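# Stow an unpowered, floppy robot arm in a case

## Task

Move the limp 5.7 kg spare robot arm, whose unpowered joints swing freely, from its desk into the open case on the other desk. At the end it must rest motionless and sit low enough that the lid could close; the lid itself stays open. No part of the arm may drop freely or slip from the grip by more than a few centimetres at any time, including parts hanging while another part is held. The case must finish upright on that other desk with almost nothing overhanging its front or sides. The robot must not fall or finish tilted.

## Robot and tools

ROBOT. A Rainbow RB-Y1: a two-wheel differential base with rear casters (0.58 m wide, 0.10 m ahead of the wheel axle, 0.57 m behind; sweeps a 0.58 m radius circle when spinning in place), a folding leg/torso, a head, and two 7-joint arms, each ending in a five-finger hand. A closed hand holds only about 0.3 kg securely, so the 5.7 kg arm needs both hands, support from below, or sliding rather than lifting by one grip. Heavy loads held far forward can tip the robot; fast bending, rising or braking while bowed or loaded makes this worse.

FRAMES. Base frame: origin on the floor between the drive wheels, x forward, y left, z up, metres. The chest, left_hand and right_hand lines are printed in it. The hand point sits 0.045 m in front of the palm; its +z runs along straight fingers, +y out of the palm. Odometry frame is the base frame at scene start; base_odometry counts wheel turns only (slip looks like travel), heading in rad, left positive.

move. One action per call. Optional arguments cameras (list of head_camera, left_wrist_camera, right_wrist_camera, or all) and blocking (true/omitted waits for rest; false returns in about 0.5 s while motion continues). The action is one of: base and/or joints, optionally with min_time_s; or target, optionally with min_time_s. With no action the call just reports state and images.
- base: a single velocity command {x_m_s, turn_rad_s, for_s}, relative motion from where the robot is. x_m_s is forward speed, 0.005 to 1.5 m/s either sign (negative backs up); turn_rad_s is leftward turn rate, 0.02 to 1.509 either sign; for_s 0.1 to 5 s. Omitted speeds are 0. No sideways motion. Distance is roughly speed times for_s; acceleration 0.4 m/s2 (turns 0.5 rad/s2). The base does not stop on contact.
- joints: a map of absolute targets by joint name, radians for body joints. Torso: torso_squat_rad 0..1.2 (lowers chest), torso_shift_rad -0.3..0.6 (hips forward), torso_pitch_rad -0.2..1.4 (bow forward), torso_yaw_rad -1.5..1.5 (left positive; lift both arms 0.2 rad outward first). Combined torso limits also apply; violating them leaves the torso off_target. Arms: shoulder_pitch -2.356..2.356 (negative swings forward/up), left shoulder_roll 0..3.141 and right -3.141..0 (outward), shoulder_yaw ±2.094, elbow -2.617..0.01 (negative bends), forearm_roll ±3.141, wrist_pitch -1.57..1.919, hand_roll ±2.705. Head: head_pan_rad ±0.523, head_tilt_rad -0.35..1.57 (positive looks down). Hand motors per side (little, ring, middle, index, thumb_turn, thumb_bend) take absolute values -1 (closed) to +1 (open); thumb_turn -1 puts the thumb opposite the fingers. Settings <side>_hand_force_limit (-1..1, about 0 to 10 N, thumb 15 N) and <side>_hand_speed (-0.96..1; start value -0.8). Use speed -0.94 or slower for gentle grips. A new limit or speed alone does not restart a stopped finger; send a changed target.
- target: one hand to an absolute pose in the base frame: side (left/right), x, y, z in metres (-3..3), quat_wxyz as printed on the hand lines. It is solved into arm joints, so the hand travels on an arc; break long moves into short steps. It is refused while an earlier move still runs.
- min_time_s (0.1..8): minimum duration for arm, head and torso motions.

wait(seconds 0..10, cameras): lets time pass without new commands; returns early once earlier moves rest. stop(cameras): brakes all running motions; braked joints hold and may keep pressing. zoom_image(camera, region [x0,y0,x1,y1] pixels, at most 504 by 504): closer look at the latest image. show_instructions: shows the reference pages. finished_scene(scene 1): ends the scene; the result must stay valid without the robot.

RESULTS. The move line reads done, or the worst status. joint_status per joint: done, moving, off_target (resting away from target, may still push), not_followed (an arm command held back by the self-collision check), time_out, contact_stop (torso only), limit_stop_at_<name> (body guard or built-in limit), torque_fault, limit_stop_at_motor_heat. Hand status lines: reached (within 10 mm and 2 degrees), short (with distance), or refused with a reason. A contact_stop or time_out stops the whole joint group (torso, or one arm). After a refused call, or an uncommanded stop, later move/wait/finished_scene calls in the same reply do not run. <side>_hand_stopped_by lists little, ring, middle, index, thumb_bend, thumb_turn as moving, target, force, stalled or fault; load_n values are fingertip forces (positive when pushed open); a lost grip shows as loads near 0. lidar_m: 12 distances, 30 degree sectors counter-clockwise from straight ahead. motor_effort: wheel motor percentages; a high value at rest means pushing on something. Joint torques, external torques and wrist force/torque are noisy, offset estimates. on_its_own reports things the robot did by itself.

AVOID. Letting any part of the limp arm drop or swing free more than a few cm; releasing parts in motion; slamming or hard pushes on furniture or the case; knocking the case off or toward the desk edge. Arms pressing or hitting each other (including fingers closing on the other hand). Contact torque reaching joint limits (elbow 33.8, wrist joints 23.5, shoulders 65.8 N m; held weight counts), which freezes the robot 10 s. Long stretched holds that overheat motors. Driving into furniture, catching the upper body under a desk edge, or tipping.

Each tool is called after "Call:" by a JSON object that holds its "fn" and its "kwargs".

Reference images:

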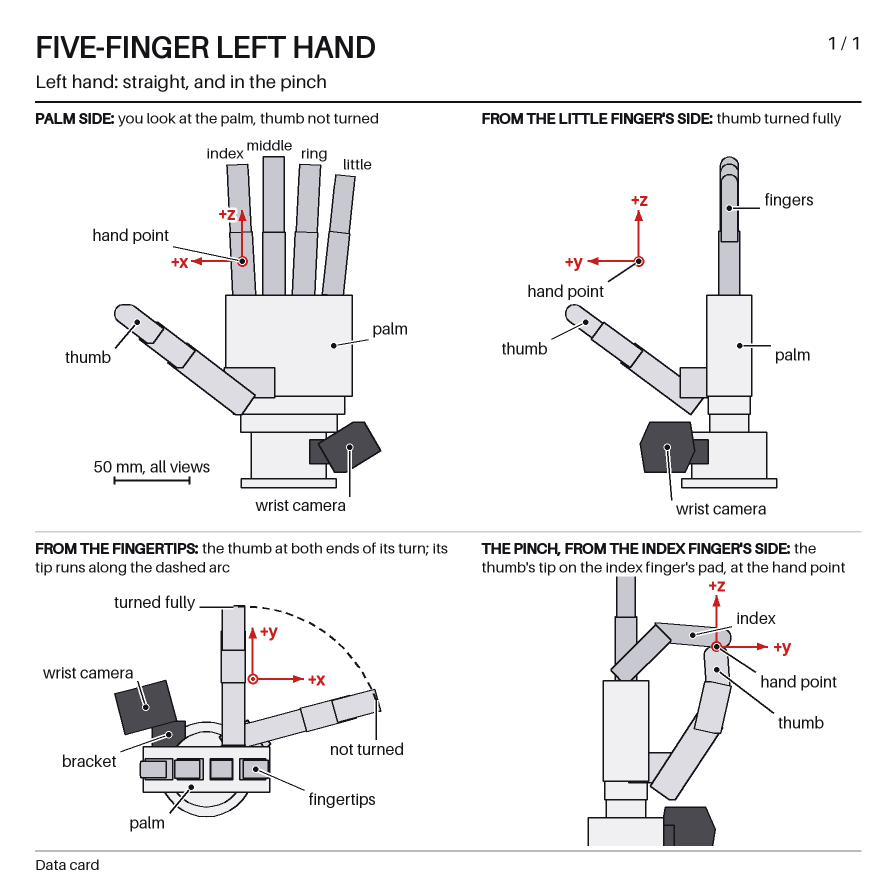

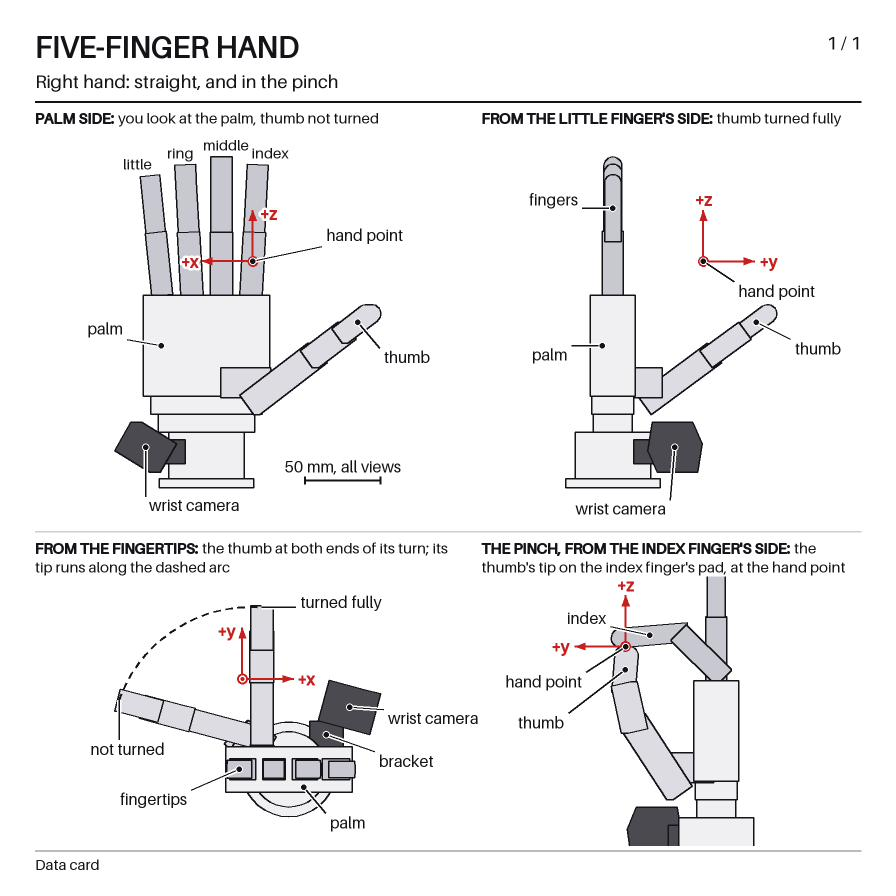

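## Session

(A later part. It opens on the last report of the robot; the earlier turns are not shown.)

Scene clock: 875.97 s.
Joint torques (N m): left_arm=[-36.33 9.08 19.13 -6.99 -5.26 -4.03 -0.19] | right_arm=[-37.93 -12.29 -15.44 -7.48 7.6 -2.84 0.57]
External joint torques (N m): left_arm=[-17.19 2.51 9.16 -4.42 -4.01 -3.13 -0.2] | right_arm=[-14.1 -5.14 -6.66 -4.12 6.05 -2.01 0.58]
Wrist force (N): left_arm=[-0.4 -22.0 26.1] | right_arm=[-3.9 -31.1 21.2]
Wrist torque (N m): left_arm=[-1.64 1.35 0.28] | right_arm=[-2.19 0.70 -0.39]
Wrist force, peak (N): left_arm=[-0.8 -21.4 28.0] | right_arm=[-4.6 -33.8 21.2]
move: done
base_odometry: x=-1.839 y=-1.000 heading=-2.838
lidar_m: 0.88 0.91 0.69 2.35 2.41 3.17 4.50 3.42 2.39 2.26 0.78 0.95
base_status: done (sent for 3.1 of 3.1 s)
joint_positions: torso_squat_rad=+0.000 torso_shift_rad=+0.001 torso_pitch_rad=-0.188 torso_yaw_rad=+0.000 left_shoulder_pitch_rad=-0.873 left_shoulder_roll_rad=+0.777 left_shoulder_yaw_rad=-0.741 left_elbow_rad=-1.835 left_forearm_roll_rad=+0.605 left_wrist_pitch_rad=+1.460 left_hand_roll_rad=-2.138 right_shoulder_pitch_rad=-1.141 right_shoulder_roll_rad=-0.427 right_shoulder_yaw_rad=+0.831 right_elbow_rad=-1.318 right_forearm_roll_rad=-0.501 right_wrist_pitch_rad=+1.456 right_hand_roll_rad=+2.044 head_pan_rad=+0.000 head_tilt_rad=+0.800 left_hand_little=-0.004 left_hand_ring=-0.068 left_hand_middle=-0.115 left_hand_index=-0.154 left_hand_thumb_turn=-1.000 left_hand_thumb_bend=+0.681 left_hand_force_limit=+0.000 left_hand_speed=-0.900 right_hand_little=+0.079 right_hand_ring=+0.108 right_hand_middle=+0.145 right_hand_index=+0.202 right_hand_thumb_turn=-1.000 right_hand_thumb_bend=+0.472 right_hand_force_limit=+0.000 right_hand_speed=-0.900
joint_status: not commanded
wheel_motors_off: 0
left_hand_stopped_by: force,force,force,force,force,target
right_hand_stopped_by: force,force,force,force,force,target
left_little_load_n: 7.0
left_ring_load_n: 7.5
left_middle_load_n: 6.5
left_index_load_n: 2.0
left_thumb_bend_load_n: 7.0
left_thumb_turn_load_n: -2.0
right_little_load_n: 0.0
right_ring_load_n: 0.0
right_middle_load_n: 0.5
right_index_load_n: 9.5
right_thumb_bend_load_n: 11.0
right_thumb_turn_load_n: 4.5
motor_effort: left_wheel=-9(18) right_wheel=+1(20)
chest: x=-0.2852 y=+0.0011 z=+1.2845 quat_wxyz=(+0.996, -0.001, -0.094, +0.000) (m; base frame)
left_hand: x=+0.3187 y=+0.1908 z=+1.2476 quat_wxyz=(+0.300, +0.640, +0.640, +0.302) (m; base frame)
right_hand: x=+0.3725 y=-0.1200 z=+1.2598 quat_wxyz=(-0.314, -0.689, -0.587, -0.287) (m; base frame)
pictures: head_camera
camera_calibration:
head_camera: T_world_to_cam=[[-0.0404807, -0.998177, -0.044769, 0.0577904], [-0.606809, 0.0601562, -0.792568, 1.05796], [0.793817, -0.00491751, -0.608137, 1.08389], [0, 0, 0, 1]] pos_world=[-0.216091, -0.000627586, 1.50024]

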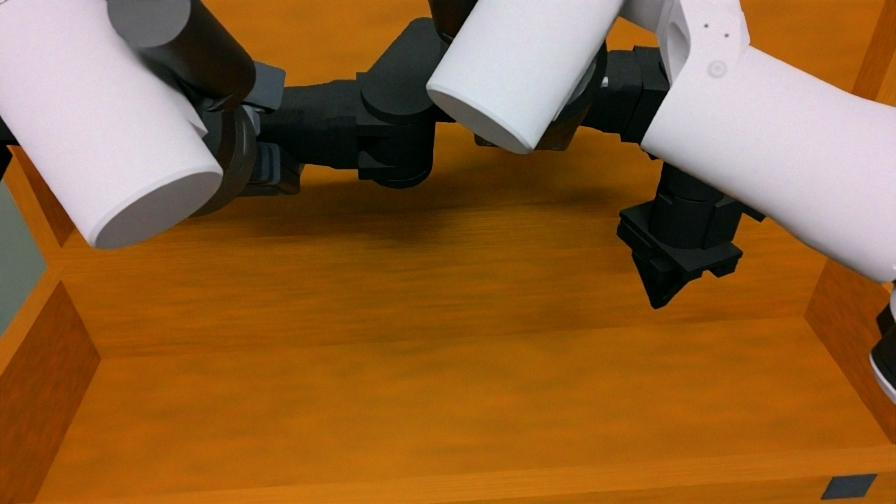

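Call:
{"fn": "move", "kwargs": {"base": {"x_m_s": 0.05, "for_s": 0.75}, "cameras": []}}

Call:
{"fn": "move", "kwargs": {"joints": {"torso_pitch_rad": 0.0}, "min_time_s": 6, "cameras": ["head_camera"]}}

Scene clock: 904.47 s.
Joint torques (N m): left_arm=[-36.44 9.12 19.07 -7.02 -5.1 -4.22 -0.25] | right_arm=[-38.05 -12.11 -15.39 -7.47 7.58 -2.87 0.61]
External joint torques (N m): left_arm=[-17.29 2.56 9.11 -4.44 -3.85 -3.32 -0.25] | right_arm=[-14.22 -4.95 -6.61 -4.11 6.03 -2.03 0.62]
Wrist force (N): left_arm=[0.3 -22.3 25.2] | right_arm=[-4.1 -31.9 20.7]
Wrist torque (N m): left_arm=[-1.70 1.26 0.32] | right_arm=[-2.18 0.79 -0.40]
Wrist force, peak (N): left_arm=[-0.6 -22.3 26.8] | right_arm=[-3.5 -32.0 23.4]
move: done
base_odometry: x=-1.875 y=-1.012 heading=-2.839
lidar_m: 0.84 0.87 0.68 2.35 2.41 3.17 4.55 3.41 2.39 2.25 0.75 0.89
base_status: done (sent for 0.77 of 0.77 s)
joint_positions: torso_squat_rad=+0.000 torso_shift_rad=+0.001 torso_pitch_rad=-0.188 torso_yaw_rad=+0.000 left_shoulder_pitch_rad=-0.873 left_shoulder_roll_rad=+0.777 left_shoulder_yaw_rad=-0.741 left_elbow_rad=-1.835 left_forearm_roll_rad=+0.605 left_wrist_pitch_rad=+1.460 left_hand_roll_rad=-2.138 right_shoulder_pitch_rad=-1.141 right_shoulder_roll_rad=-0.427 right_shoulder_yaw_rad=+0.831 right_elbow_rad=-1.318 right_forearm_roll_rad=-0.501 right_wrist_pitch_rad=+1.456 right_hand_roll_rad=+2.044 head_pan_rad=+0.000 head_tilt_rad=+0.800 left_hand_little=-0.004 left_hand_ring=-0.068 left_hand_middle=-0.115 left_hand_index=-0.154 left_hand_thumb_turn=-1.000 left_hand_thumb_bend=+0.681 left_hand_force_limit=+0.000 left_hand_speed=-0.900 right_hand_little=+0.079 right_hand_ring=+0.108 right_hand_middle=+0.145 right_hand_index=+0.202 right_hand_thumb_turn=-1.000 right_hand_thumb_bend=+0.472 right_hand_force_limit=+0.000 right_hand_speed=-0.900
joint_status: not commanded
wheel_motors_off: 0
left_hand_stopped_by: force,force,force,force,force,target
right_hand_stopped_by: force,force,force,force,force,target
left_little_load_n: 7.0
left_ring_load_n: 7.0
left_middle_load_n: 6.0
left_index_load_n: 2.0
left_thumb_bend_load_n: 7.0
left_thumb_turn_load_n: -2.5
right_little_load_n: 0.0
right_ring_load_n: 0.0
right_middle_load_n: 0.5
right_index_load_n: 9.5
right_thumb_bend_load_n: 11.5
right_thumb_turn_load_n: 4.5
motor_effort: left_wheel=-7(17) right_wheel=+3(20)
chest: x=-0.2853 y=+0.0011 z=+1.2845 quat_wxyz=(+0.996, -0.001, -0.094, +0.000) (m; base frame)
left_hand: x=+0.3186 y=+0.1908 z=+1.2476 quat_wxyz=(+0.300, +0.640, +0.640, +0.302) (m; base frame)
right_hand: x=+0.3724 y=-0.1200 z=+1.2598 quat_wxyz=(-0.314, -0.689, -0.587, -0.287) (m; base frame)
pictures: none
No camera images: "cameras" was empty.

Scene clock: 910.77 s.
Joint torques (N m): left_arm=[-35.44 9.07 18.93 -8.09 -4.91 -3.88 -0.26] | right_arm=[-37.67 -11.05 -15.04 -8.51 6.99 -2.02 0.79]
External joint torques (N m): left_arm=[-17.32 2.35 9.32 -4.32 -3.89 -3.1 -0.26] | right_arm=[-14.38 -4.71 -6.61 -4.1 5.63 -1.35 0.79]
Wrist force (N): left_arm=[-1.3 -18.5 29.0] | right_arm=[-1.6 -25.8 26.0]
Wrist torque (N m): left_arm=[-1.59 1.45 0.12] | right_arm=[-2.17 0.57 0.06]
Wrist force, peak (N): left_arm=[-1.5 -18.8 29.9] | right_arm=[-3.9 -31.9 21.5]
move: done
base_odometry: x=-1.875 y=-1.012 heading=-2.839
lidar_m: 0.84 0.86 0.67 2.34 2.41 3.17 4.54 3.43 2.38 2.26 0.77 0.91
base_status: not commanded
joint_positions: torso_squat_rad=+0.000 torso_shift_rad=+0.001 torso_pitch_rad=+0.002 torso_yaw_rad=+0.000 left_shoulder_pitch_rad=-0.873 left_shoulder_roll_rad=+0.777 left_shoulder_yaw_rad=-0.741 left_elbow_rad=-1.835 left_forearm_roll_rad=+0.605 left_wrist_pitch_rad=+1.460 left_hand_roll_rad=-2.138 right_shoulder_pitch_rad=-1.141 right_shoulder_roll_rad=-0.427 right_shoulder_yaw_rad=+0.831 right_elbow_rad=-1.318 right_forearm_roll_rad=-0.501 right_wrist_pitch_rad=+1.456 right_hand_roll_rad=+2.044 head_pan_rad=+0.000 head_tilt_rad=+0.800 left_hand_little=-0.004 left_hand_ring=-0.068 left_hand_middle=-0.114 left_hand_index=-0.154 left_hand_thumb_turn=-1.000 left_hand_thumb_bend=+0.681 left_hand_force_limit=+0.000 left_hand_speed=-0.900 right_hand_little=+0.079 right_hand_ring=+0.108 right_hand_middle=+0.145 right_hand_index=+0.202 right_hand_thumb_turn=-1.000 right_hand_thumb_bend=+0.472 right_hand_force_limit=+0.000 right_hand_speed=-0.900
joint_status: all done
wheel_motors_off: 0
left_hand_stopped_by: force,force,force,force,force,target
right_hand_stopped_by: force,force,force,force,force,target
left_little_load_n: 7.5
left_ring_load_n: 7.5
left_middle_load_n: 6.5
left_index_load_n: 2.0
left_thumb_bend_load_n: 7.0
left_thumb_turn_load_n: -2.5
right_little_load_n: 0.0
right_ring_load_n: 0.0
right_middle_load_n: 0.5
right_index_load_n: 10.0
right_thumb_bend_load_n: 12.5
right_thumb_turn_load_n: 5.0
motor_effort: left_wheel=-7(8) right_wheel=+5(6)
chest: x=-0.2269 y=+0.0011 z=+1.2899 quat_wxyz=(+1.000, -0.001, +0.001, +0.000) (m; base frame)
left_hand: x=+0.3593 y=+0.1907 z=+1.1397 quat_wxyz=(+0.238, +0.665, +0.666, +0.240) (m; base frame)
right_hand: x=+0.4144 y=-0.1201 z=+1.1416 quat_wxyz=(-0.257, -0.713, -0.614, -0.220) (m; base frame)
pictures: head_camera
camera_calibration:
head_camera: T_world_to_cam=[[-0.0483412, -0.99817, -0.0363169, 0.0476239], [-0.745447, 0.0602545, -0.663836, 0.900184], [0.66481, -0.00501832, -0.746996, 1.19073], [0, 0, 0, 1]] pos_world=[-0.11827, -0.000727847, 1.48878]

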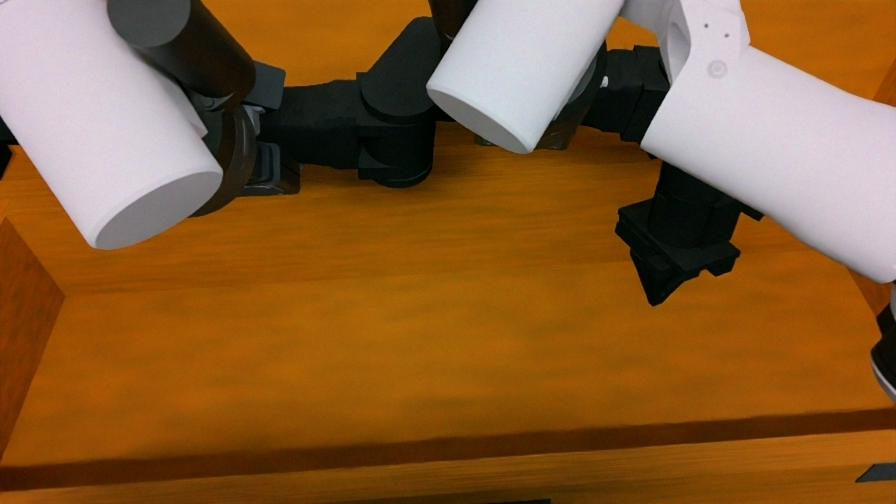

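Call:
{"fn": "move", "kwargs": {"joints": {"torso_squat_rad": 0.45}, "min_time_s": 5, "cameras": ["head_camera"]}}

Scene clock: 952.37 s.
Joint torques (N m): left_arm=[-35.42 9.16 18.77 -8.07 -4.9 -3.82 -0.27] | right_arm=[-37.27 -11.34 -14.96 -8.5 6.95 -1.99 0.79]
External joint torques (N m): left_arm=[-17.29 2.44 9.16 -4.31 -3.88 -3.05 -0.28] | right_arm=[-13.98 -5 -6.53 -4.08 5.59 -1.32 0.8]
Wrist force (N): left_arm=[-1.8 -19.0 29.3] | right_arm=[-1.1 -25.8 25.9]
Wrist torque (N m): left_arm=[-1.66 1.55 0.11] | right_arm=[-2.17 0.51 0.10]
Wrist force, peak (N): left_arm=[-1.5 -19.2 30.0] | right_arm=[-1.9 -26.5 26.1]
move: done
base_odometry: x=-1.875 y=-1.012 heading=-2.839
lidar_m: 0.85 0.88 0.67 2.35 2.42 3.16 4.56 3.41 2.38 2.25 0.75 0.89
base_status: not commanded
joint_positions: torso_squat_rad=+0.450 torso_shift_rad=+0.001 torso_pitch_rad=+0.002 torso_yaw_rad=+0.000 left_shoulder_pitch_rad=-0.873 left_shoulder_roll_rad=+0.777 left_shoulder_yaw_rad=-0.741 left_elbow_rad=-1.835 left_forearm_roll_rad=+0.605 left_wrist_pitch_rad=+1.460 left_hand_roll_rad=-2.138 right_shoulder_pitch_rad=-1.141 right_shoulder_roll_rad=-0.427 right_shoulder_yaw_rad=+0.831 right_elbow_rad=-1.318 right_forearm_roll_rad=-0.501 right_wrist_pitch_rad=+1.456 right_hand_roll_rad=+2.044 head_pan_rad=+0.000 head_tilt_rad=+0.800 left_hand_little=-0.004 left_hand_ring=-0.068 left_hand_middle=-0.114 left_hand_index=-0.154 left_hand_thumb_turn=-1.000 left_hand_thumb_bend=+0.681 left_hand_force_limit=+0.000 left_hand_speed=-0.900 right_hand_little=+0.079 right_hand_ring=+0.108 right_hand_middle=+0.145 right_hand_index=+0.202 right_hand_thumb_turn=-1.000 right_hand_thumb_bend=+0.472 right_hand_force_limit=+0.000 right_hand_speed=-0.900
joint_status: all done
wheel_motors_off: 0
left_hand_stopped_by: force,force,force,force,force,target
right_hand_stopped_by: force,force,force,force,force,target
left_little_load_n: 8.0
left_ring_load_n: 8.0
left_middle_load_n: 6.5
left_index_load_n: 2.5
left_thumb_bend_load_n: 7.0
left_thumb_turn_load_n: -2.5
right_little_load_n: 0.0
right_ring_load_n: 0.0
right_middle_load_n: 0.5
right_index_load_n: 10.0
right_thumb_bend_load_n: 12.5
right_thumb_turn_load_n: 5.0
motor_effort: left_wheel=-7(8) right_wheel=+4(6)
chest: x=-0.2270 y=+0.0011 z=+1.2203 quat_wxyz=(+1.000, -0.001, +0.001, +0.000) (m; base frame)
left_hand: x=+0.3592 y=+0.1907 z=+1.0701 quat_wxyz=(+0.238, +0.665, +0.666, +0.240) (m; base frame)
right_hand: x=+0.4143 y=-0.1201 z=+1.0720 quat_wxyz=(-0.257, -0.713, -0.614, -0.220) (m; base frame)
pictures: head_camera
camera_calibration:
head_camera: T_world_to_cam=[[-0.0483378, -0.99817, -0.0363251, 0.0451035], [-0.745353, 0.0602567, -0.663941, 0.854067], [0.664915, -0.00501844, -0.746902, 1.13869], [0, 0, 0, 1]] pos_world=[-0.11837, -0.000727846, 1.41918]

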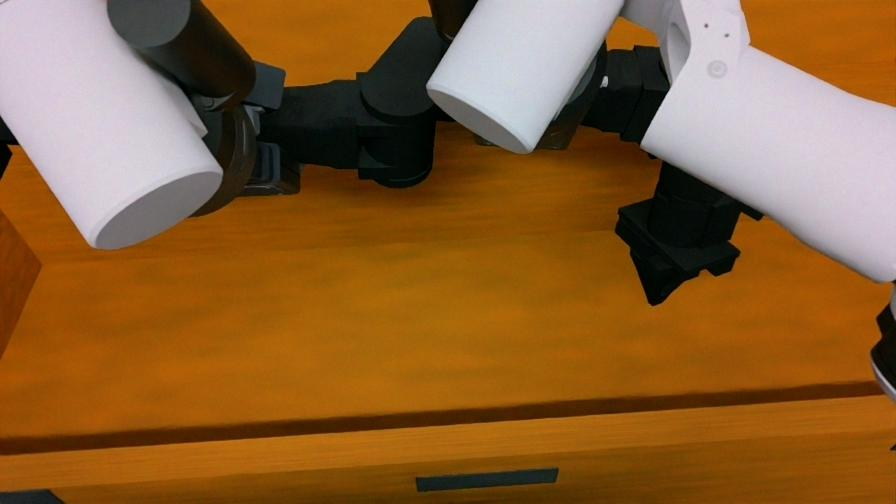

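Call:
{"fn": "move", "kwargs": {"joints": {"torso_squat_rad": 0.53}, "min_time_s": 3, "cameras": ["head_camera"]}}

Scene clock: 963.57 s.
Joint torques (N m): left_arm=[-35.15 9.06 18.63 -8.04 -4.86 -3.84 -0.27] | right_arm=[-37.83 -11.11 -14.62 -8.63 6.97 -2.04 0.77]
External joint torques (N m): left_arm=[-17.03 2.35 9.03 -4.28 -3.83 -3.07 -0.28] | right_arm=[-14.54 -4.77 -6.18 -4.21 5.61 -1.38 0.77]
Wrist force (N): left_arm=[-2.0 -18.5 29.4] | right_arm=[-1.7 -25.6 25.6]
Wrist torque (N m): left_arm=[-1.71 1.57 0.10] | right_arm=[-2.20 0.60 0.07]
Wrist force, peak (N): left_arm=[-1.1 -18.7 30.3] | right_arm=[-1.3 -26.4 26.2]
move: done
base_odometry: x=-1.875 y=-1.012 heading=-2.839
lidar_m: 0.86 0.88 0.67 2.34 2.41 3.18 4.56 3.43 2.39 2.23 0.78 0.91
base_status: not commanded
joint_positions: torso_squat_rad=+0.530 torso_shift_rad=+0.001 torso_pitch_rad=+0.002 torso_yaw_rad=+0.000 left_shoulder_pitch_rad=-0.873 left_shoulder_roll_rad=+0.777 left_shoulder_yaw_rad=-0.741 left_elbow_rad=-1.835 left_forearm_roll_rad=+0.605 left_wrist_pitch_rad=+1.460 left_hand_roll_rad=-2.138 right_shoulder_pitch_rad=-1.141 right_shoulder_roll_rad=-0.427 right_shoulder_yaw_rad=+0.831 right_elbow_rad=-1.318 right_forearm_roll_rad=-0.501 right_wrist_pitch_rad=+1.456 right_hand_roll_rad=+2.044 head_pan_rad=+0.000 head_tilt_rad=+0.800 left_hand_little=-0.004 left_hand_ring=-0.068 left_hand_middle=-0.114 left_hand_index=-0.154 left_hand_thumb_turn=-1.000 left_hand_thumb_bend=+0.681 left_hand_force_limit=+0.000 left_hand_speed=-0.900 right_hand_little=+0.079 right_hand_ring=+0.108 right_hand_middle=+0.145 right_hand_index=+0.202 right_hand_thumb_turn=-1.000 right_hand_thumb_bend=+0.472 right_hand_force_limit=+0.000 right_hand_speed=-0.900
joint_status: all done
wheel_motors_off: 0
left_hand_stopped_by: force,force,force,force,force,target
right_hand_stopped_by: force,force,force,force,force,target
left_little_load_n: 7.5
left_ring_load_n: 7.5
left_middle_load_n: 6.5
left_index_load_n: 2.0
left_thumb_bend_load_n: 7.0
left_thumb_turn_load_n: -2.5
right_little_load_n: 0.0
right_ring_load_n: 0.0
right_middle_load_n: 0.5
right_index_load_n: 10.0
right_thumb_bend_load_n: 12.5
right_thumb_turn_load_n: 5.0
motor_effort: left_wheel=-7(7) right_wheel=+3(6)
chest: x=-0.2270 y=+0.0010 z=+1.1940 quat_wxyz=(+1.000, -0.001, +0.001, +0.000) (m; base frame)
left_hand: x=+0.3592 y=+0.1906 z=+1.0438 quat_wxyz=(+0.238, +0.665, +0.666, +0.240) (m; base frame)
right_hand: x=+0.4143 y=-0.1201 z=+1.0457 quat_wxyz=(-0.257, -0.713, -0.614, -0.220) (m; base frame)
pictures: head_camera
camera_calibration:
head_camera: T_world_to_cam=[[-0.0483364, -0.99817, -0.0363239, 0.0441382], [-0.745353, 0.0602549, -0.663941, 0.836465], [0.664915, -0.00501843, -0.746902, 1.11904], [0, 0, 0, 1]] pos_world=[-0.11847, -0.000727847, 1.39278]

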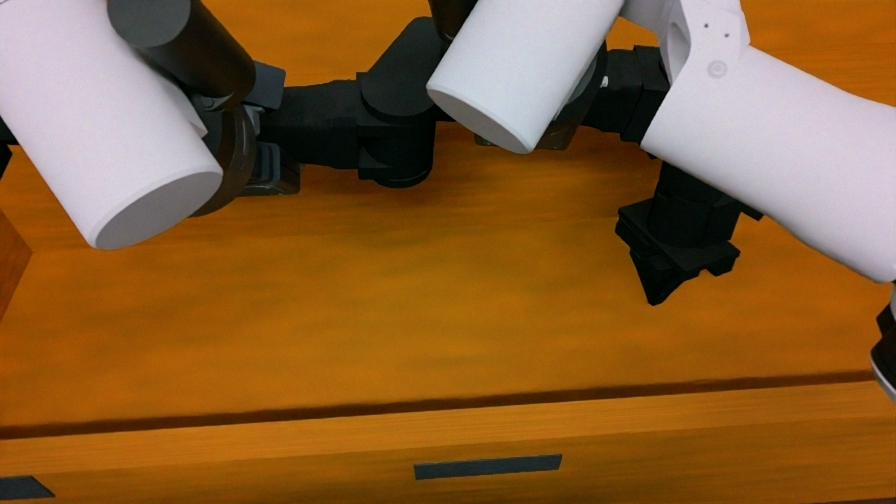

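Call:
{"fn": "move", "kwargs": {"joints": {"torso_squat_rad": 0.6}, "min_time_s": 3, "cameras": ["head_camera"]}}

Call:
{"fn": "zoom_image", "kwargs": {"camera": "head_camera", "region": [580, 120, 800, 340]}}

Scene clock: 972.87 s.
Joint torques (N m): left_arm=[-35.35 9.1 18.8 -8.28 -4.87 -3.88 -0.25] | right_arm=[-37.54 -11.13 -15.14 -8.51 7.04 -2.02 0.77]
External joint torques (N m): left_arm=[-17.22 2.38 9.2 -4.52 -3.84 -3.11 -0.25] | right_arm=[-14.25 -4.79 -6.71 -4.09 5.68 -1.35 0.77]
Wrist force (N): left_arm=[-1.6 -19.1 29.2] | right_arm=[-1.4 -25.6 25.4]
Wrist torque (N m): left_arm=[-1.72 1.48 0.14] | right_arm=[-2.15 0.55 0.07]
Wrist force, peak (N): left_arm=[-1.7 -18.8 30.0] | right_arm=[-1.2 -26.6 26.1]
move: done
base_odometry: x=-1.875 y=-1.012 heading=-2.839
lidar_m: 0.84 0.88 0.66 2.33 2.41 3.17 4.54 3.43 2.38 2.24 0.76 0.91
base_status: not commanded
joint_positions: torso_squat_rad=+0.600 torso_shift_rad=+0.001 torso_pitch_rad=+0.002 torso_yaw_rad=+0.000 left_shoulder_pitch_rad=-0.873 left_shoulder_roll_rad=+0.777 left_shoulder_yaw_rad=-0.741 left_elbow_rad=-1.835 left_forearm_roll_rad=+0.605 left_wrist_pitch_rad=+1.460 left_hand_roll_rad=-2.138 right_shoulder_pitch_rad=-1.141 right_shoulder_roll_rad=-0.427 right_shoulder_yaw_rad=+0.831 right_elbow_rad=-1.318 right_forearm_roll_rad=-0.501 right_wrist_pitch_rad=+1.456 right_hand_roll_rad=+2.044 head_pan_rad=+0.000 head_tilt_rad=+0.800 left_hand_little=-0.004 left_hand_ring=-0.068 left_hand_middle=-0.114 left_hand_index=-0.154 left_hand_thumb_turn=-1.000 left_hand_thumb_bend=+0.681 left_hand_force_limit=+0.000 left_hand_speed=-0.900 right_hand_little=+0.079 right_hand_ring=+0.108 right_hand_middle=+0.145 right_hand_index=+0.202 right_hand_thumb_turn=-1.000 right_hand_thumb_bend=+0.472 right_hand_force_limit=+0.000 right_hand_speed=-0.900
joint_status: all done
wheel_motors_off: 0
left_hand_stopped_by: force,force,force,force,force,target
right_hand_stopped_by: force,force,force,force,force,target
left_little_load_n: 8.0
left_ring_load_n: 7.5
left_middle_load_n: 6.5
left_index_load_n: 2.5
left_thumb_bend_load_n: 7.5
left_thumb_turn_load_n: -2.5
right_little_load_n: 0.5
right_ring_load_n: 0.0
right_middle_load_n: 0.5
right_index_load_n: 10.0
right_thumb_bend_load_n: 12.5
right_thumb_turn_load_n: 4.5
motor_effort: left_wheel=-7(8) right_wheel=+4(6)
chest: x=-0.2270 y=+0.0010 z=+1.1677 quat_wxyz=(+1.000, -0.001, +0.001, +0.000) (m; base frame)
left_hand: x=+0.3591 y=+0.1906 z=+1.0176 quat_wxyz=(+0.238, +0.665, +0.666, +0.240) (m; base frame)
right_hand: x=+0.4142 y=-0.1202 z=+1.0195 quat_wxyz=(-0.257, -0.713, -0.614, -0.220) (m; base frame)
pictures: head_camera
camera_calibration:
head_camera: T_world_to_cam=[[-0.0483364, -0.99817, -0.0363239, 0.0430867], [-0.745353, 0.0602549, -0.663941, 0.819075], [0.664915, -0.00501843, -0.746902, 1.09947], [0, 0, 0, 1]] pos_world=[-0.11847, -0.000827847, 1.36658]

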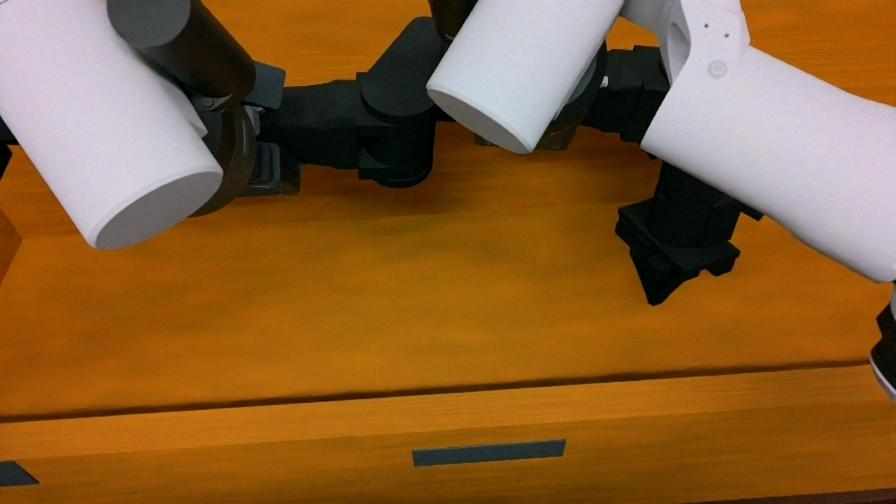

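Scaled by 2.291 from the camera's 896x504 image, which has a finer 1280x720 frame.

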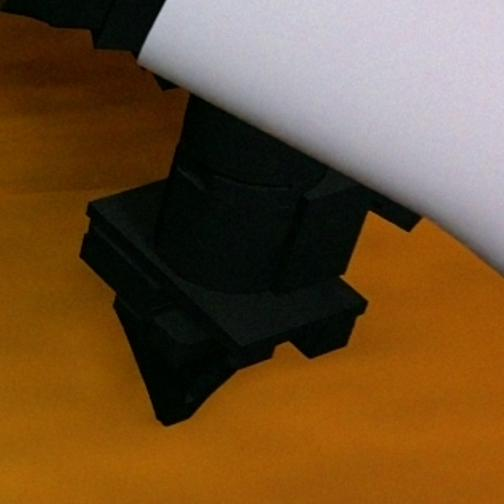

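Call:
{"fn": "move", "kwargs": {"joints": {"torso_squat_rad": 0.63}, "min_time_s": 2, "cameras": ["head_camera"]}}

Call:
{"fn": "zoom_image", "kwargs": {"camera": "head_camera", "region": [580, 120, 800, 340]}}

Scene clock: 987.50 s.
Joint torques (N m): left_arm=[-35.52 9.4 18.65 -8.07 -4.88 -3.92 -0.32] | right_arm=[-37.42 -11.1 -14.96 -8.76 6.86 -2.09 0.79]
External joint torques (N m): left_arm=[-17.39 2.69 9.04 -4.31 -3.86 -3.15 -0.32] | right_arm=[-14.13 -4.76 -6.53 -4.34 5.5 -1.42 0.79]
Wrist force (N): left_arm=[-1.2 -18.6 29.0] | right_arm=[-1.4 -25.9 25.4]
Wrist torque (N m): left_arm=[-1.65 1.43 0.13] | right_arm=[-2.21 0.55 0.05]
Wrist force, peak (N): left_arm=[-1.3 -19.0 29.9] | right_arm=[-1.2 -26.5 26.0]
move: done
base_odometry: x=-1.875 y=-1.012 heading=-2.839
lidar_m: 0.84 0.88 0.66 2.35 2.41 3.16 4.55 3.43 2.40 2.25 0.76 0.91
base_status: not commanded
joint_positions: torso_squat_rad=+0.630 torso_shift_rad=+0.001 torso_pitch_rad=+0.002 torso_yaw_rad=+0.000 left_shoulder_pitch_rad=-0.873 left_shoulder_roll_rad=+0.777 left_shoulder_yaw_rad=-0.741 left_elbow_rad=-1.835 left_forearm_roll_rad=+0.605 left_wrist_pitch_rad=+1.460 left_hand_roll_rad=-2.138 right_shoulder_pitch_rad=-1.141 right_shoulder_roll_rad=-0.427 right_shoulder_yaw_rad=+0.831 right_elbow_rad=-1.318 right_forearm_roll_rad=-0.501 right_wrist_pitch_rad=+1.456 right_hand_roll_rad=+2.044 head_pan_rad=+0.000 head_tilt_rad=+0.800 left_hand_little=-0.004 left_hand_ring=-0.068 left_hand_middle=-0.114 left_hand_index=-0.154 left_hand_thumb_turn=-1.000 left_hand_thumb_bend=+0.681 left_hand_force_limit=+0.000 left_hand_speed=-0.900 right_hand_little=+0.079 right_hand_ring=+0.108 right_hand_middle=+0.145 right_hand_index=+0.202 right_hand_thumb_turn=-1.000 right_hand_thumb_bend=+0.472 right_hand_force_limit=+0.000 right_hand_speed=-0.900
joint_status: all done
wheel_motors_off: 0
left_hand_stopped_by: force,force,force,force,force,target
right_hand_stopped_by: force,force,force,force,force,target
left_little_load_n: 8.0
left_ring_load_n: 7.5
left_middle_load_n: 6.5
left_index_load_n: 2.0
left_thumb_bend_load_n: 7.0
left_thumb_turn_load_n: -2.5
right_little_load_n: 0.0
right_ring_load_n: 0.0
right_middle_load_n: 0.5
right_index_load_n: 10.0
right_thumb_bend_load_n: 12.5
right_thumb_turn_load_n: 5.0
motor_effort: left_wheel=-7(7) right_wheel=+4(6)
chest: x=-0.2271 y=+0.0010 z=+1.1556 quat_wxyz=(+1.000, -0.001, +0.001, +0.000) (m; base frame)
left_hand: x=+0.3591 y=+0.1906 z=+1.0055 quat_wxyz=(+0.238, +0.665, +0.666, +0.240) (m; base frame)
right_hand: x=+0.4142 y=-0.1202 z=+1.0074 quat_wxyz=(-0.257, -0.713, -0.614, -0.220) (m; base frame)
pictures: head_camera
camera_calibration:
head_camera: T_world_to_cam=[[-0.0483364, -0.99817, -0.0363239, 0.0426472], [-0.745353, 0.0602549, -0.663941, 0.811042], [0.664915, -0.00501843, -0.746902, 1.09043], [0, 0, 0, 1]] pos_world=[-0.11847, -0.000827847, 1.35448]

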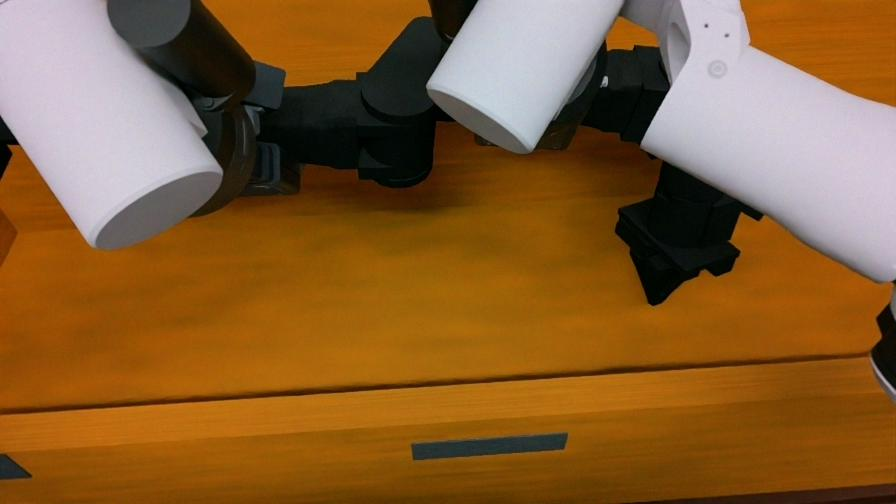

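Scaled by 2.291 from the camera's 896x504 image, which has a finer 1280x720 frame.

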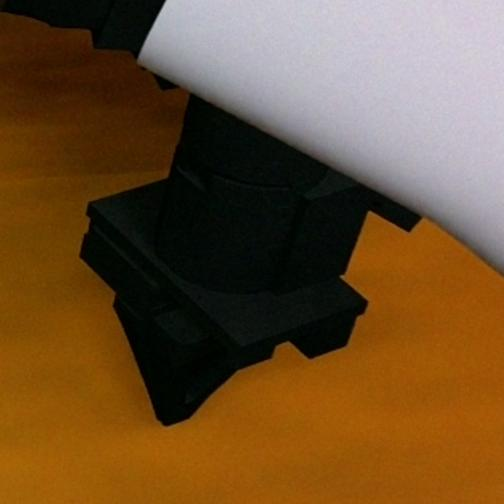

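Call:
{"fn": "move", "kwargs": {"joints": {"torso_squat_rad": 0.66}, "min_time_s": 2, "cameras": ["head_camera"]}}

Call:
{"fn": "zoom_image", "kwargs": {"camera": "head_camera", "region": [580, 120, 800, 340]}}

Scene clock: 996.40 s.
Joint torques (N m): left_arm=[-35.45 9.06 18.83 -8.14 -4.91 -3.92 -0.34] | right_arm=[-37.58 -11.26 -15.07 -8.5 6.98 -2.02 0.75]
External joint torques (N m): left_arm=[-17.32 2.35 9.23 -4.38 -3.88 -3.14 -0.35] | right_arm=[-14.29 -4.92 -6.64 -4.08 5.62 -1.35 0.76]
Wrist force (N): left_arm=[-1.6 -18.9 29.6] | right_arm=[-1.3 -26.1 25.6]
Wrist torque (N m): left_arm=[-1.70 1.55 0.12] | right_arm=[-2.17 0.53 0.05]
Wrist force, peak (N): left_arm=[-1.7 -19.2 29.7] | right_arm=[-1.5 -26.4 26.2]
move: done
base_odometry: x=-1.875 y=-1.012 heading=-2.839
lidar_m: 0.84 0.88 0.68 2.34 2.41 3.18 4.55 3.42 2.39 2.23 0.75 0.90
base_status: not commanded
joint_positions: torso_squat_rad=+0.660 torso_shift_rad=+0.001 torso_pitch_rad=+0.002 torso_yaw_rad=+0.000 left_shoulder_pitch_rad=-0.873 left_shoulder_roll_rad=+0.777 left_shoulder_yaw_rad=-0.741 left_elbow_rad=-1.835 left_forearm_roll_rad=+0.605 left_wrist_pitch_rad=+1.460 left_hand_roll_rad=-2.138 right_shoulder_pitch_rad=-1.141 right_shoulder_roll_rad=-0.427 right_shoulder_yaw_rad=+0.831 right_elbow_rad=-1.318 right_forearm_roll_rad=-0.501 right_wrist_pitch_rad=+1.456 right_hand_roll_rad=+2.044 head_pan_rad=+0.000 head_tilt_rad=+0.800 left_hand_little=-0.004 left_hand_ring=-0.068 left_hand_middle=-0.114 left_hand_index=-0.154 left_hand_thumb_turn=-1.000 left_hand_thumb_bend=+0.681 left_hand_force_limit=+0.000 left_hand_speed=-0.900 right_hand_little=+0.079 right_hand_ring=+0.108 right_hand_middle=+0.145 right_hand_index=+0.202 right_hand_thumb_turn=-1.000 right_hand_thumb_bend=+0.472 right_hand_force_limit=+0.000 right_hand_speed=-0.900
joint_status: all done
wheel_motors_off: 0
left_hand_stopped_by: force,force,force,force,force,target
right_hand_stopped_by: force,force,force,force,force,target
left_little_load_n: 7.5
left_ring_load_n: 7.5
left_middle_load_n: 6.5
left_index_load_n: 2.0
left_thumb_bend_load_n: 7.5
left_thumb_turn_load_n: -2.5
right_little_load_n: 0.0
right_ring_load_n: 0.0
right_middle_load_n: 0.5
right_index_load_n: 10.0
right_thumb_bend_load_n: 12.5
right_thumb_turn_load_n: 5.0
motor_effort: left_wheel=-7(7) right_wheel=+5(6)
chest: x=-0.2271 y=+0.0010 z=+1.1430 quat_wxyz=(+1.000, -0.001, +0.001, +0.000) (m; base frame)
left_hand: x=+0.3591 y=+0.1906 z=+0.9929 quat_wxyz=(+0.238, +0.665, +0.666, +0.240) (m; base frame)
right_hand: x=+0.4142 y=-0.1202 z=+0.9947 quat_wxyz=(-0.257, -0.713, -0.614, -0.220) (m; base frame)
pictures: head_camera
camera_calibration:
head_camera: T_world_to_cam=[[-0.0483364, -0.99817, -0.0363239, 0.0421895], [-0.745353, 0.0602549, -0.663941, 0.802676], [0.664915, -0.00501843, -0.746902, 1.08102], [0, 0, 0, 1]] pos_world=[-0.11847, -0.000827847, 1.34188]

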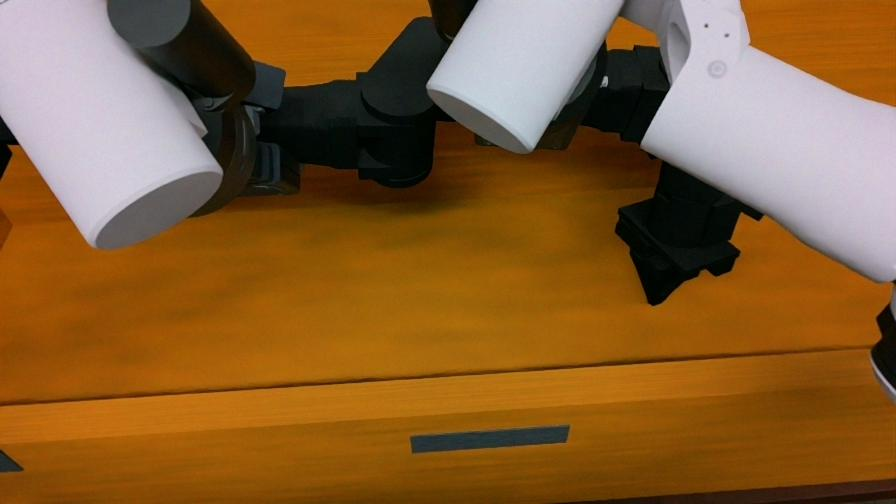

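Scaled by 2.291 from the camera's 896x504 image, which has a finer 1280x720 frame.

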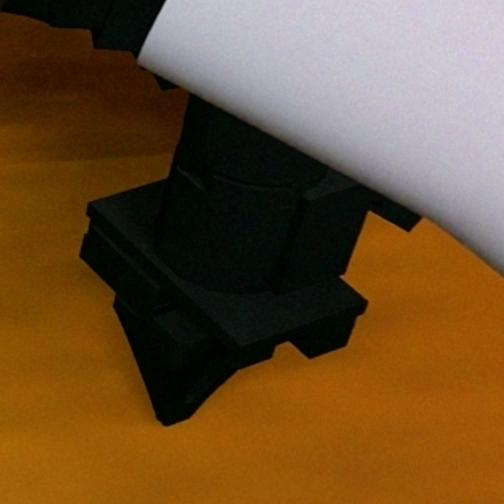

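Call:
{"fn": "move", "kwargs": {"joints": {"torso_squat_rad": 0.69}, "min_time_s": 2, "cameras": ["all"]}}

Call:
{"fn": "zoom_image", "kwargs": {"camera": "head_camera", "region": [400, 100, 896, 500]}}

Scene clock: 1022.53 s.
Joint torques (N m): left_arm=[-35.22 9.08 18.72 -8.08 -4.94 -3.94 -0.25] | right_arm=[-37.38 -11.14 -14.83 -8.51 6.9 -2.08 0.75]
External joint torques (N m): left_arm=[-17.1 2.37 9.11 -4.32 -3.91 -3.17 -0.25] | right_arm=[-14.09 -4.81 -6.4 -4.09 5.54 -1.42 0.76]
Wrist force (N): left_arm=[-2.1 -18.6 29.2] | right_arm=[-1.6 -25.5 25.7]
Wrist torque (N m): left_arm=[-1.66 1.62 0.03] | right_arm=[-2.13 0.59 0.07]
Wrist force, peak (N): left_arm=[-1.3 -19.3 30.2] | right_arm=[-1.3 -26.3 26.1]
move: done
base_odometry: x=-1.875 y=-1.012 heading=-2.839
lidar_m: 0.84 0.87 0.67 2.35 2.41 3.18 4.56 3.41 2.38 2.26 0.75 0.90
base_status: not commanded
joint_positions: torso_squat_rad=+0.690 torso_shift_rad=+0.001 torso_pitch_rad=+0.002 torso_yaw_rad=+0.000 left_shoulder_pitch_rad=-0.873 left_shoulder_roll_rad=+0.777 left_shoulder_yaw_rad=-0.741 left_elbow_rad=-1.835 left_forearm_roll_rad=+0.605 left_wrist_pitch_rad=+1.460 left_hand_roll_rad=-2.138 right_shoulder_pitch_rad=-1.141 right_shoulder_roll_rad=-0.427 right_shoulder_yaw_rad=+0.831 right_elbow_rad=-1.318 right_forearm_roll_rad=-0.501 right_wrist_pitch_rad=+1.456 right_hand_roll_rad=+2.044 head_pan_rad=+0.000 head_tilt_rad=+0.800 left_hand_little=-0.004 left_hand_ring=-0.068 left_hand_middle=-0.114 left_hand_index=-0.154 left_hand_thumb_turn=-1.000 left_hand_thumb_bend=+0.681 left_hand_force_limit=+0.000 left_hand_speed=-0.900 right_hand_little=+0.079 right_hand_ring=+0.108 right_hand_middle=+0.145 right_hand_index=+0.202 right_hand_thumb_turn=-1.000 right_hand_thumb_bend=+0.472 right_hand_force_limit=+0.000 right_hand_speed=-0.900
joint_status: all done
wheel_motors_off: 0
left_hand_stopped_by: force,force,force,force,force,target
right_hand_stopped_by: force,force,force,force,force,target
left_little_load_n: 7.5
left_ring_load_n: 7.5
left_middle_load_n: 6.5
left_index_load_n: 2.0
left_thumb_bend_load_n: 7.5
left_thumb_turn_load_n: -2.5
right_little_load_n: 0.5
right_ring_load_n: 0.0
right_middle_load_n: 0.5
right_index_load_n: 10.0
right_thumb_bend_load_n: 12.5
right_thumb_turn_load_n: 4.5
motor_effort: left_wheel=-7(7) right_wheel=+4(6)
chest: x=-0.2271 y=+0.0010 z=+1.1299 quat_wxyz=(+1.000, -0.001, +0.001, +0.000) (m; base frame)
left_hand: x=+0.3591 y=+0.1906 z=+0.9797 quat_wxyz=(+0.238, +0.665, +0.666, +0.240) (m; base frame)
right_hand: x=+0.4142 y=-0.1202 z=+0.9816 quat_wxyz=(-0.257, -0.713, -0.614, -0.220) (m; base frame)
pictures: head_camera, left_wrist_camera, right_wrist_camera
camera_calibration:
head_camera: T_world_to_cam=[[-0.0483364, -0.99817, -0.0363239, 0.0417136], [-0.745353, 0.0602549, -0.663941, 0.793978], [0.664915, -0.00501843, -0.746902, 1.07124], [0, 0, 0, 1]] pos_world=[-0.11847, -0.000827847, 1.32878]
left_wrist_camera: T_world_to_cam=[[-0.768963, 0.222858, -0.599191, 0.815829], [-0.151009, 0.847428, 0.508981, -0.601576], [0.621202, 0.481871, -0.617987, 0.408311], [0, 0, 0, 1]] pos_world=[0.282856, 0.131225, 1.04736]
right_wrist_camera: T_world_to_cam=[[0.756556, 0.210767, 0.619032, -0.900725], [-0.224019, -0.80582, 0.54815, -0.543016], [0.614361, -0.553381, -0.562432, 0.34486], [0, 0, 0, 1]] pos_world=[0.347934, -0.0568915, 1.04919]

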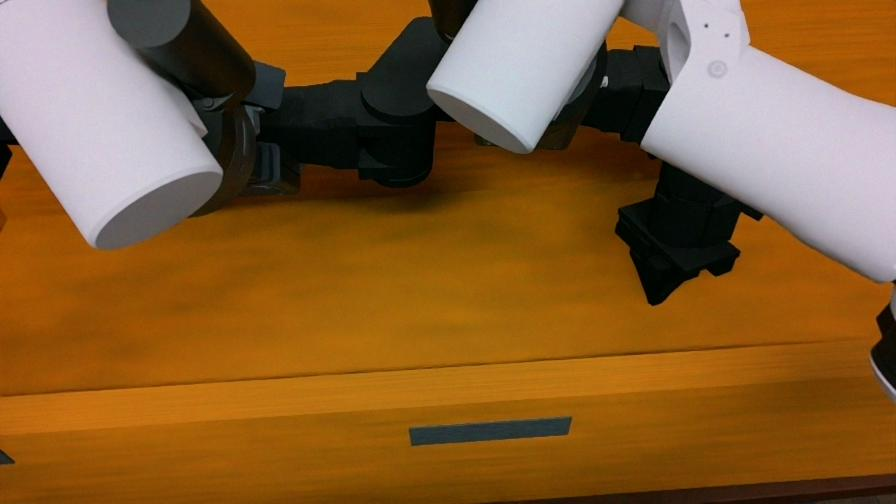

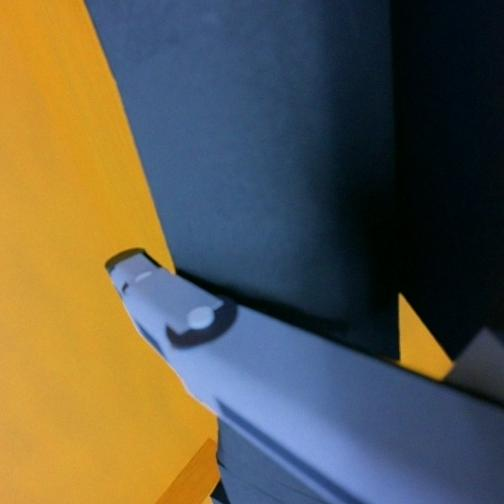

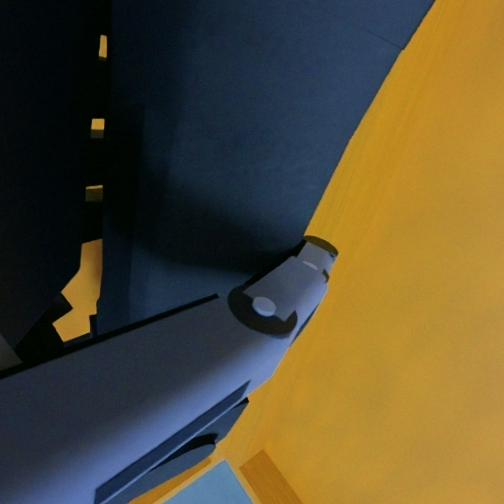

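Scaled by 1.016 from the camera's 896x504 image, which has a finer 1280x720 frame.

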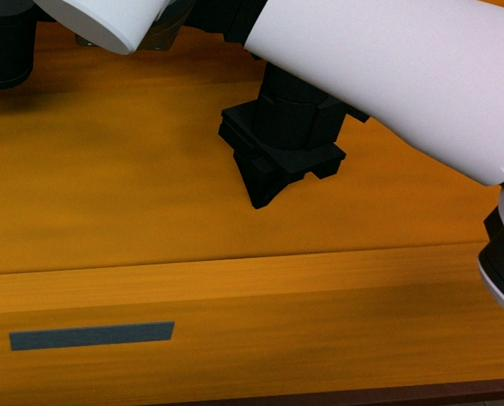

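Call:
{"fn": "move", "kwargs": {"joints": {"torso_squat_rad": 0.71}, "min_time_s": 2, "cameras": ["head_camera"]}}

Call:
{"fn": "zoom_image", "kwargs": {"camera": "head_camera", "region": [580, 120, 800, 340]}}

Scene clock: 1037.27 s.
Joint torques (N m): left_arm=[-35.42 9.09 18.98 -8.07 -4.91 -3.84 -0.29] | right_arm=[-37.24 -10.94 -14.74 -8.49 6.92 -1.98 0.81]
External joint torques (N m): left_arm=[-17.3 2.37 9.37 -4.31 -3.89 -3.07 -0.29] | right_arm=[-13.95 -4.6 -6.31 -4.07 5.56 -1.31 0.82]
Wrist force (N): left_arm=[-0.8 -18.5 29.8] | right_arm=[-1.6 -26.0 25.6]
Wrist torque (N m): left_arm=[-1.63 1.45 0.09] | right_arm=[-2.19 0.57 0.03]
Wrist force, peak (N): left_arm=[-1.3 -19.5 29.6] | right_arm=[-1.7 -26.1 26.3]
move: done
base_odometry: x=-1.875 y=-1.012 heading=-2.839
lidar_m: 0.84 0.87 0.68 2.34 2.41 3.17 4.55 3.43 2.39 2.25 0.76 0.89
base_status: not commanded
joint_positions: torso_squat_rad=+0.710 torso_shift_rad=+0.001 torso_pitch_rad=+0.002 torso_yaw_rad=+0.000 left_shoulder_pitch_rad=-0.873 left_shoulder_roll_rad=+0.777 left_shoulder_yaw_rad=-0.741 left_elbow_rad=-1.835 left_forearm_roll_rad=+0.605 left_wrist_pitch_rad=+1.460 left_hand_roll_rad=-2.138 right_shoulder_pitch_rad=-1.141 right_shoulder_roll_rad=-0.427 right_shoulder_yaw_rad=+0.831 right_elbow_rad=-1.318 right_forearm_roll_rad=-0.501 right_wrist_pitch_rad=+1.456 right_hand_roll_rad=+2.044 head_pan_rad=+0.000 head_tilt_rad=+0.800 left_hand_little=-0.004 left_hand_ring=-0.068 left_hand_middle=-0.114 left_hand_index=-0.154 left_hand_thumb_turn=-1.000 left_hand_thumb_bend=+0.681 left_hand_force_limit=+0.000 left_hand_speed=-0.900 right_hand_little=+0.079 right_hand_ring=+0.108 right_hand_middle=+0.145 right_hand_index=+0.202 right_hand_thumb_turn=-1.000 right_hand_thumb_bend=+0.472 right_hand_force_limit=+0.000 right_hand_speed=-0.900
joint_status: all done
wheel_motors_off: 0
left_hand_stopped_by: force,force,force,force,force,target
right_hand_stopped_by: force,force,force,force,force,target
left_little_load_n: 7.5
left_ring_load_n: 7.5
left_middle_load_n: 6.5
left_index_load_n: 2.5
left_thumb_bend_load_n: 7.0
left_thumb_turn_load_n: -2.0
right_little_load_n: 0.0
right_ring_load_n: 0.0
right_middle_load_n: 0.5
right_index_load_n: 10.0
right_thumb_bend_load_n: 12.5
right_thumb_turn_load_n: 4.5
motor_effort: left_wheel=-7(8) right_wheel=+3(5)
chest: x=-0.2271 y=+0.0010 z=+1.1209 quat_wxyz=(+1.000, -0.001, +0.001, +0.000) (m; base frame)
left_hand: x=+0.3591 y=+0.1906 z=+0.9707 quat_wxyz=(+0.238, +0.665, +0.666, +0.240) (m; base frame)
right_hand: x=+0.4142 y=-0.1202 z=+0.9727 quat_wxyz=(-0.257, -0.713, -0.614, -0.220) (m; base frame)
pictures: head_camera
camera_calibration:
head_camera: T_world_to_cam=[[-0.0483364, -0.99817, -0.0363239, 0.0413783], [-0.745353, 0.0602549, -0.663941, 0.787862], [0.664915, -0.00501843, -0.746902, 1.0645], [0, 0, 0, 1]] pos_world=[-0.11857, -0.000827847, 1.31968]

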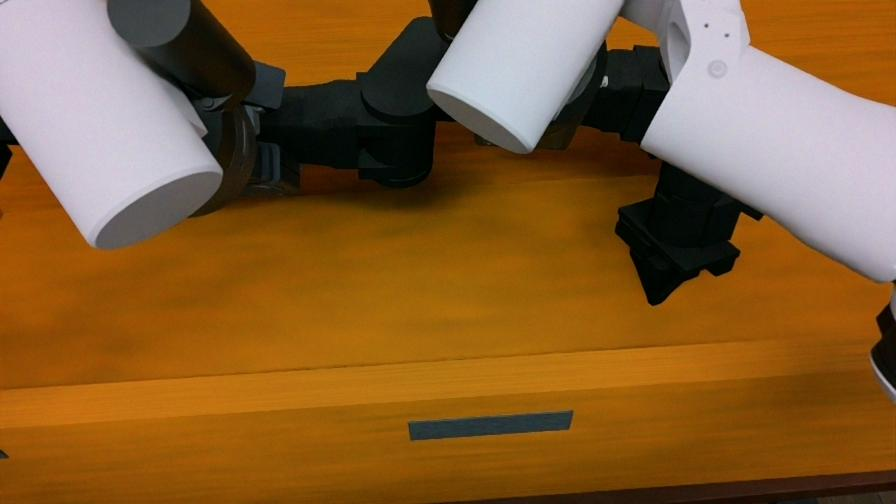

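Scaled by 2.291 from the camera's 896x504 image, which has a finer 1280x720 frame.

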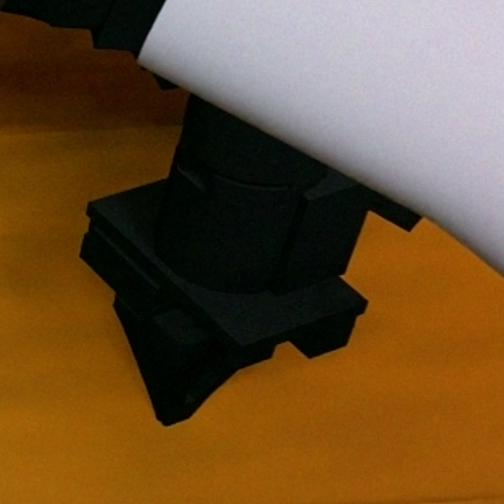

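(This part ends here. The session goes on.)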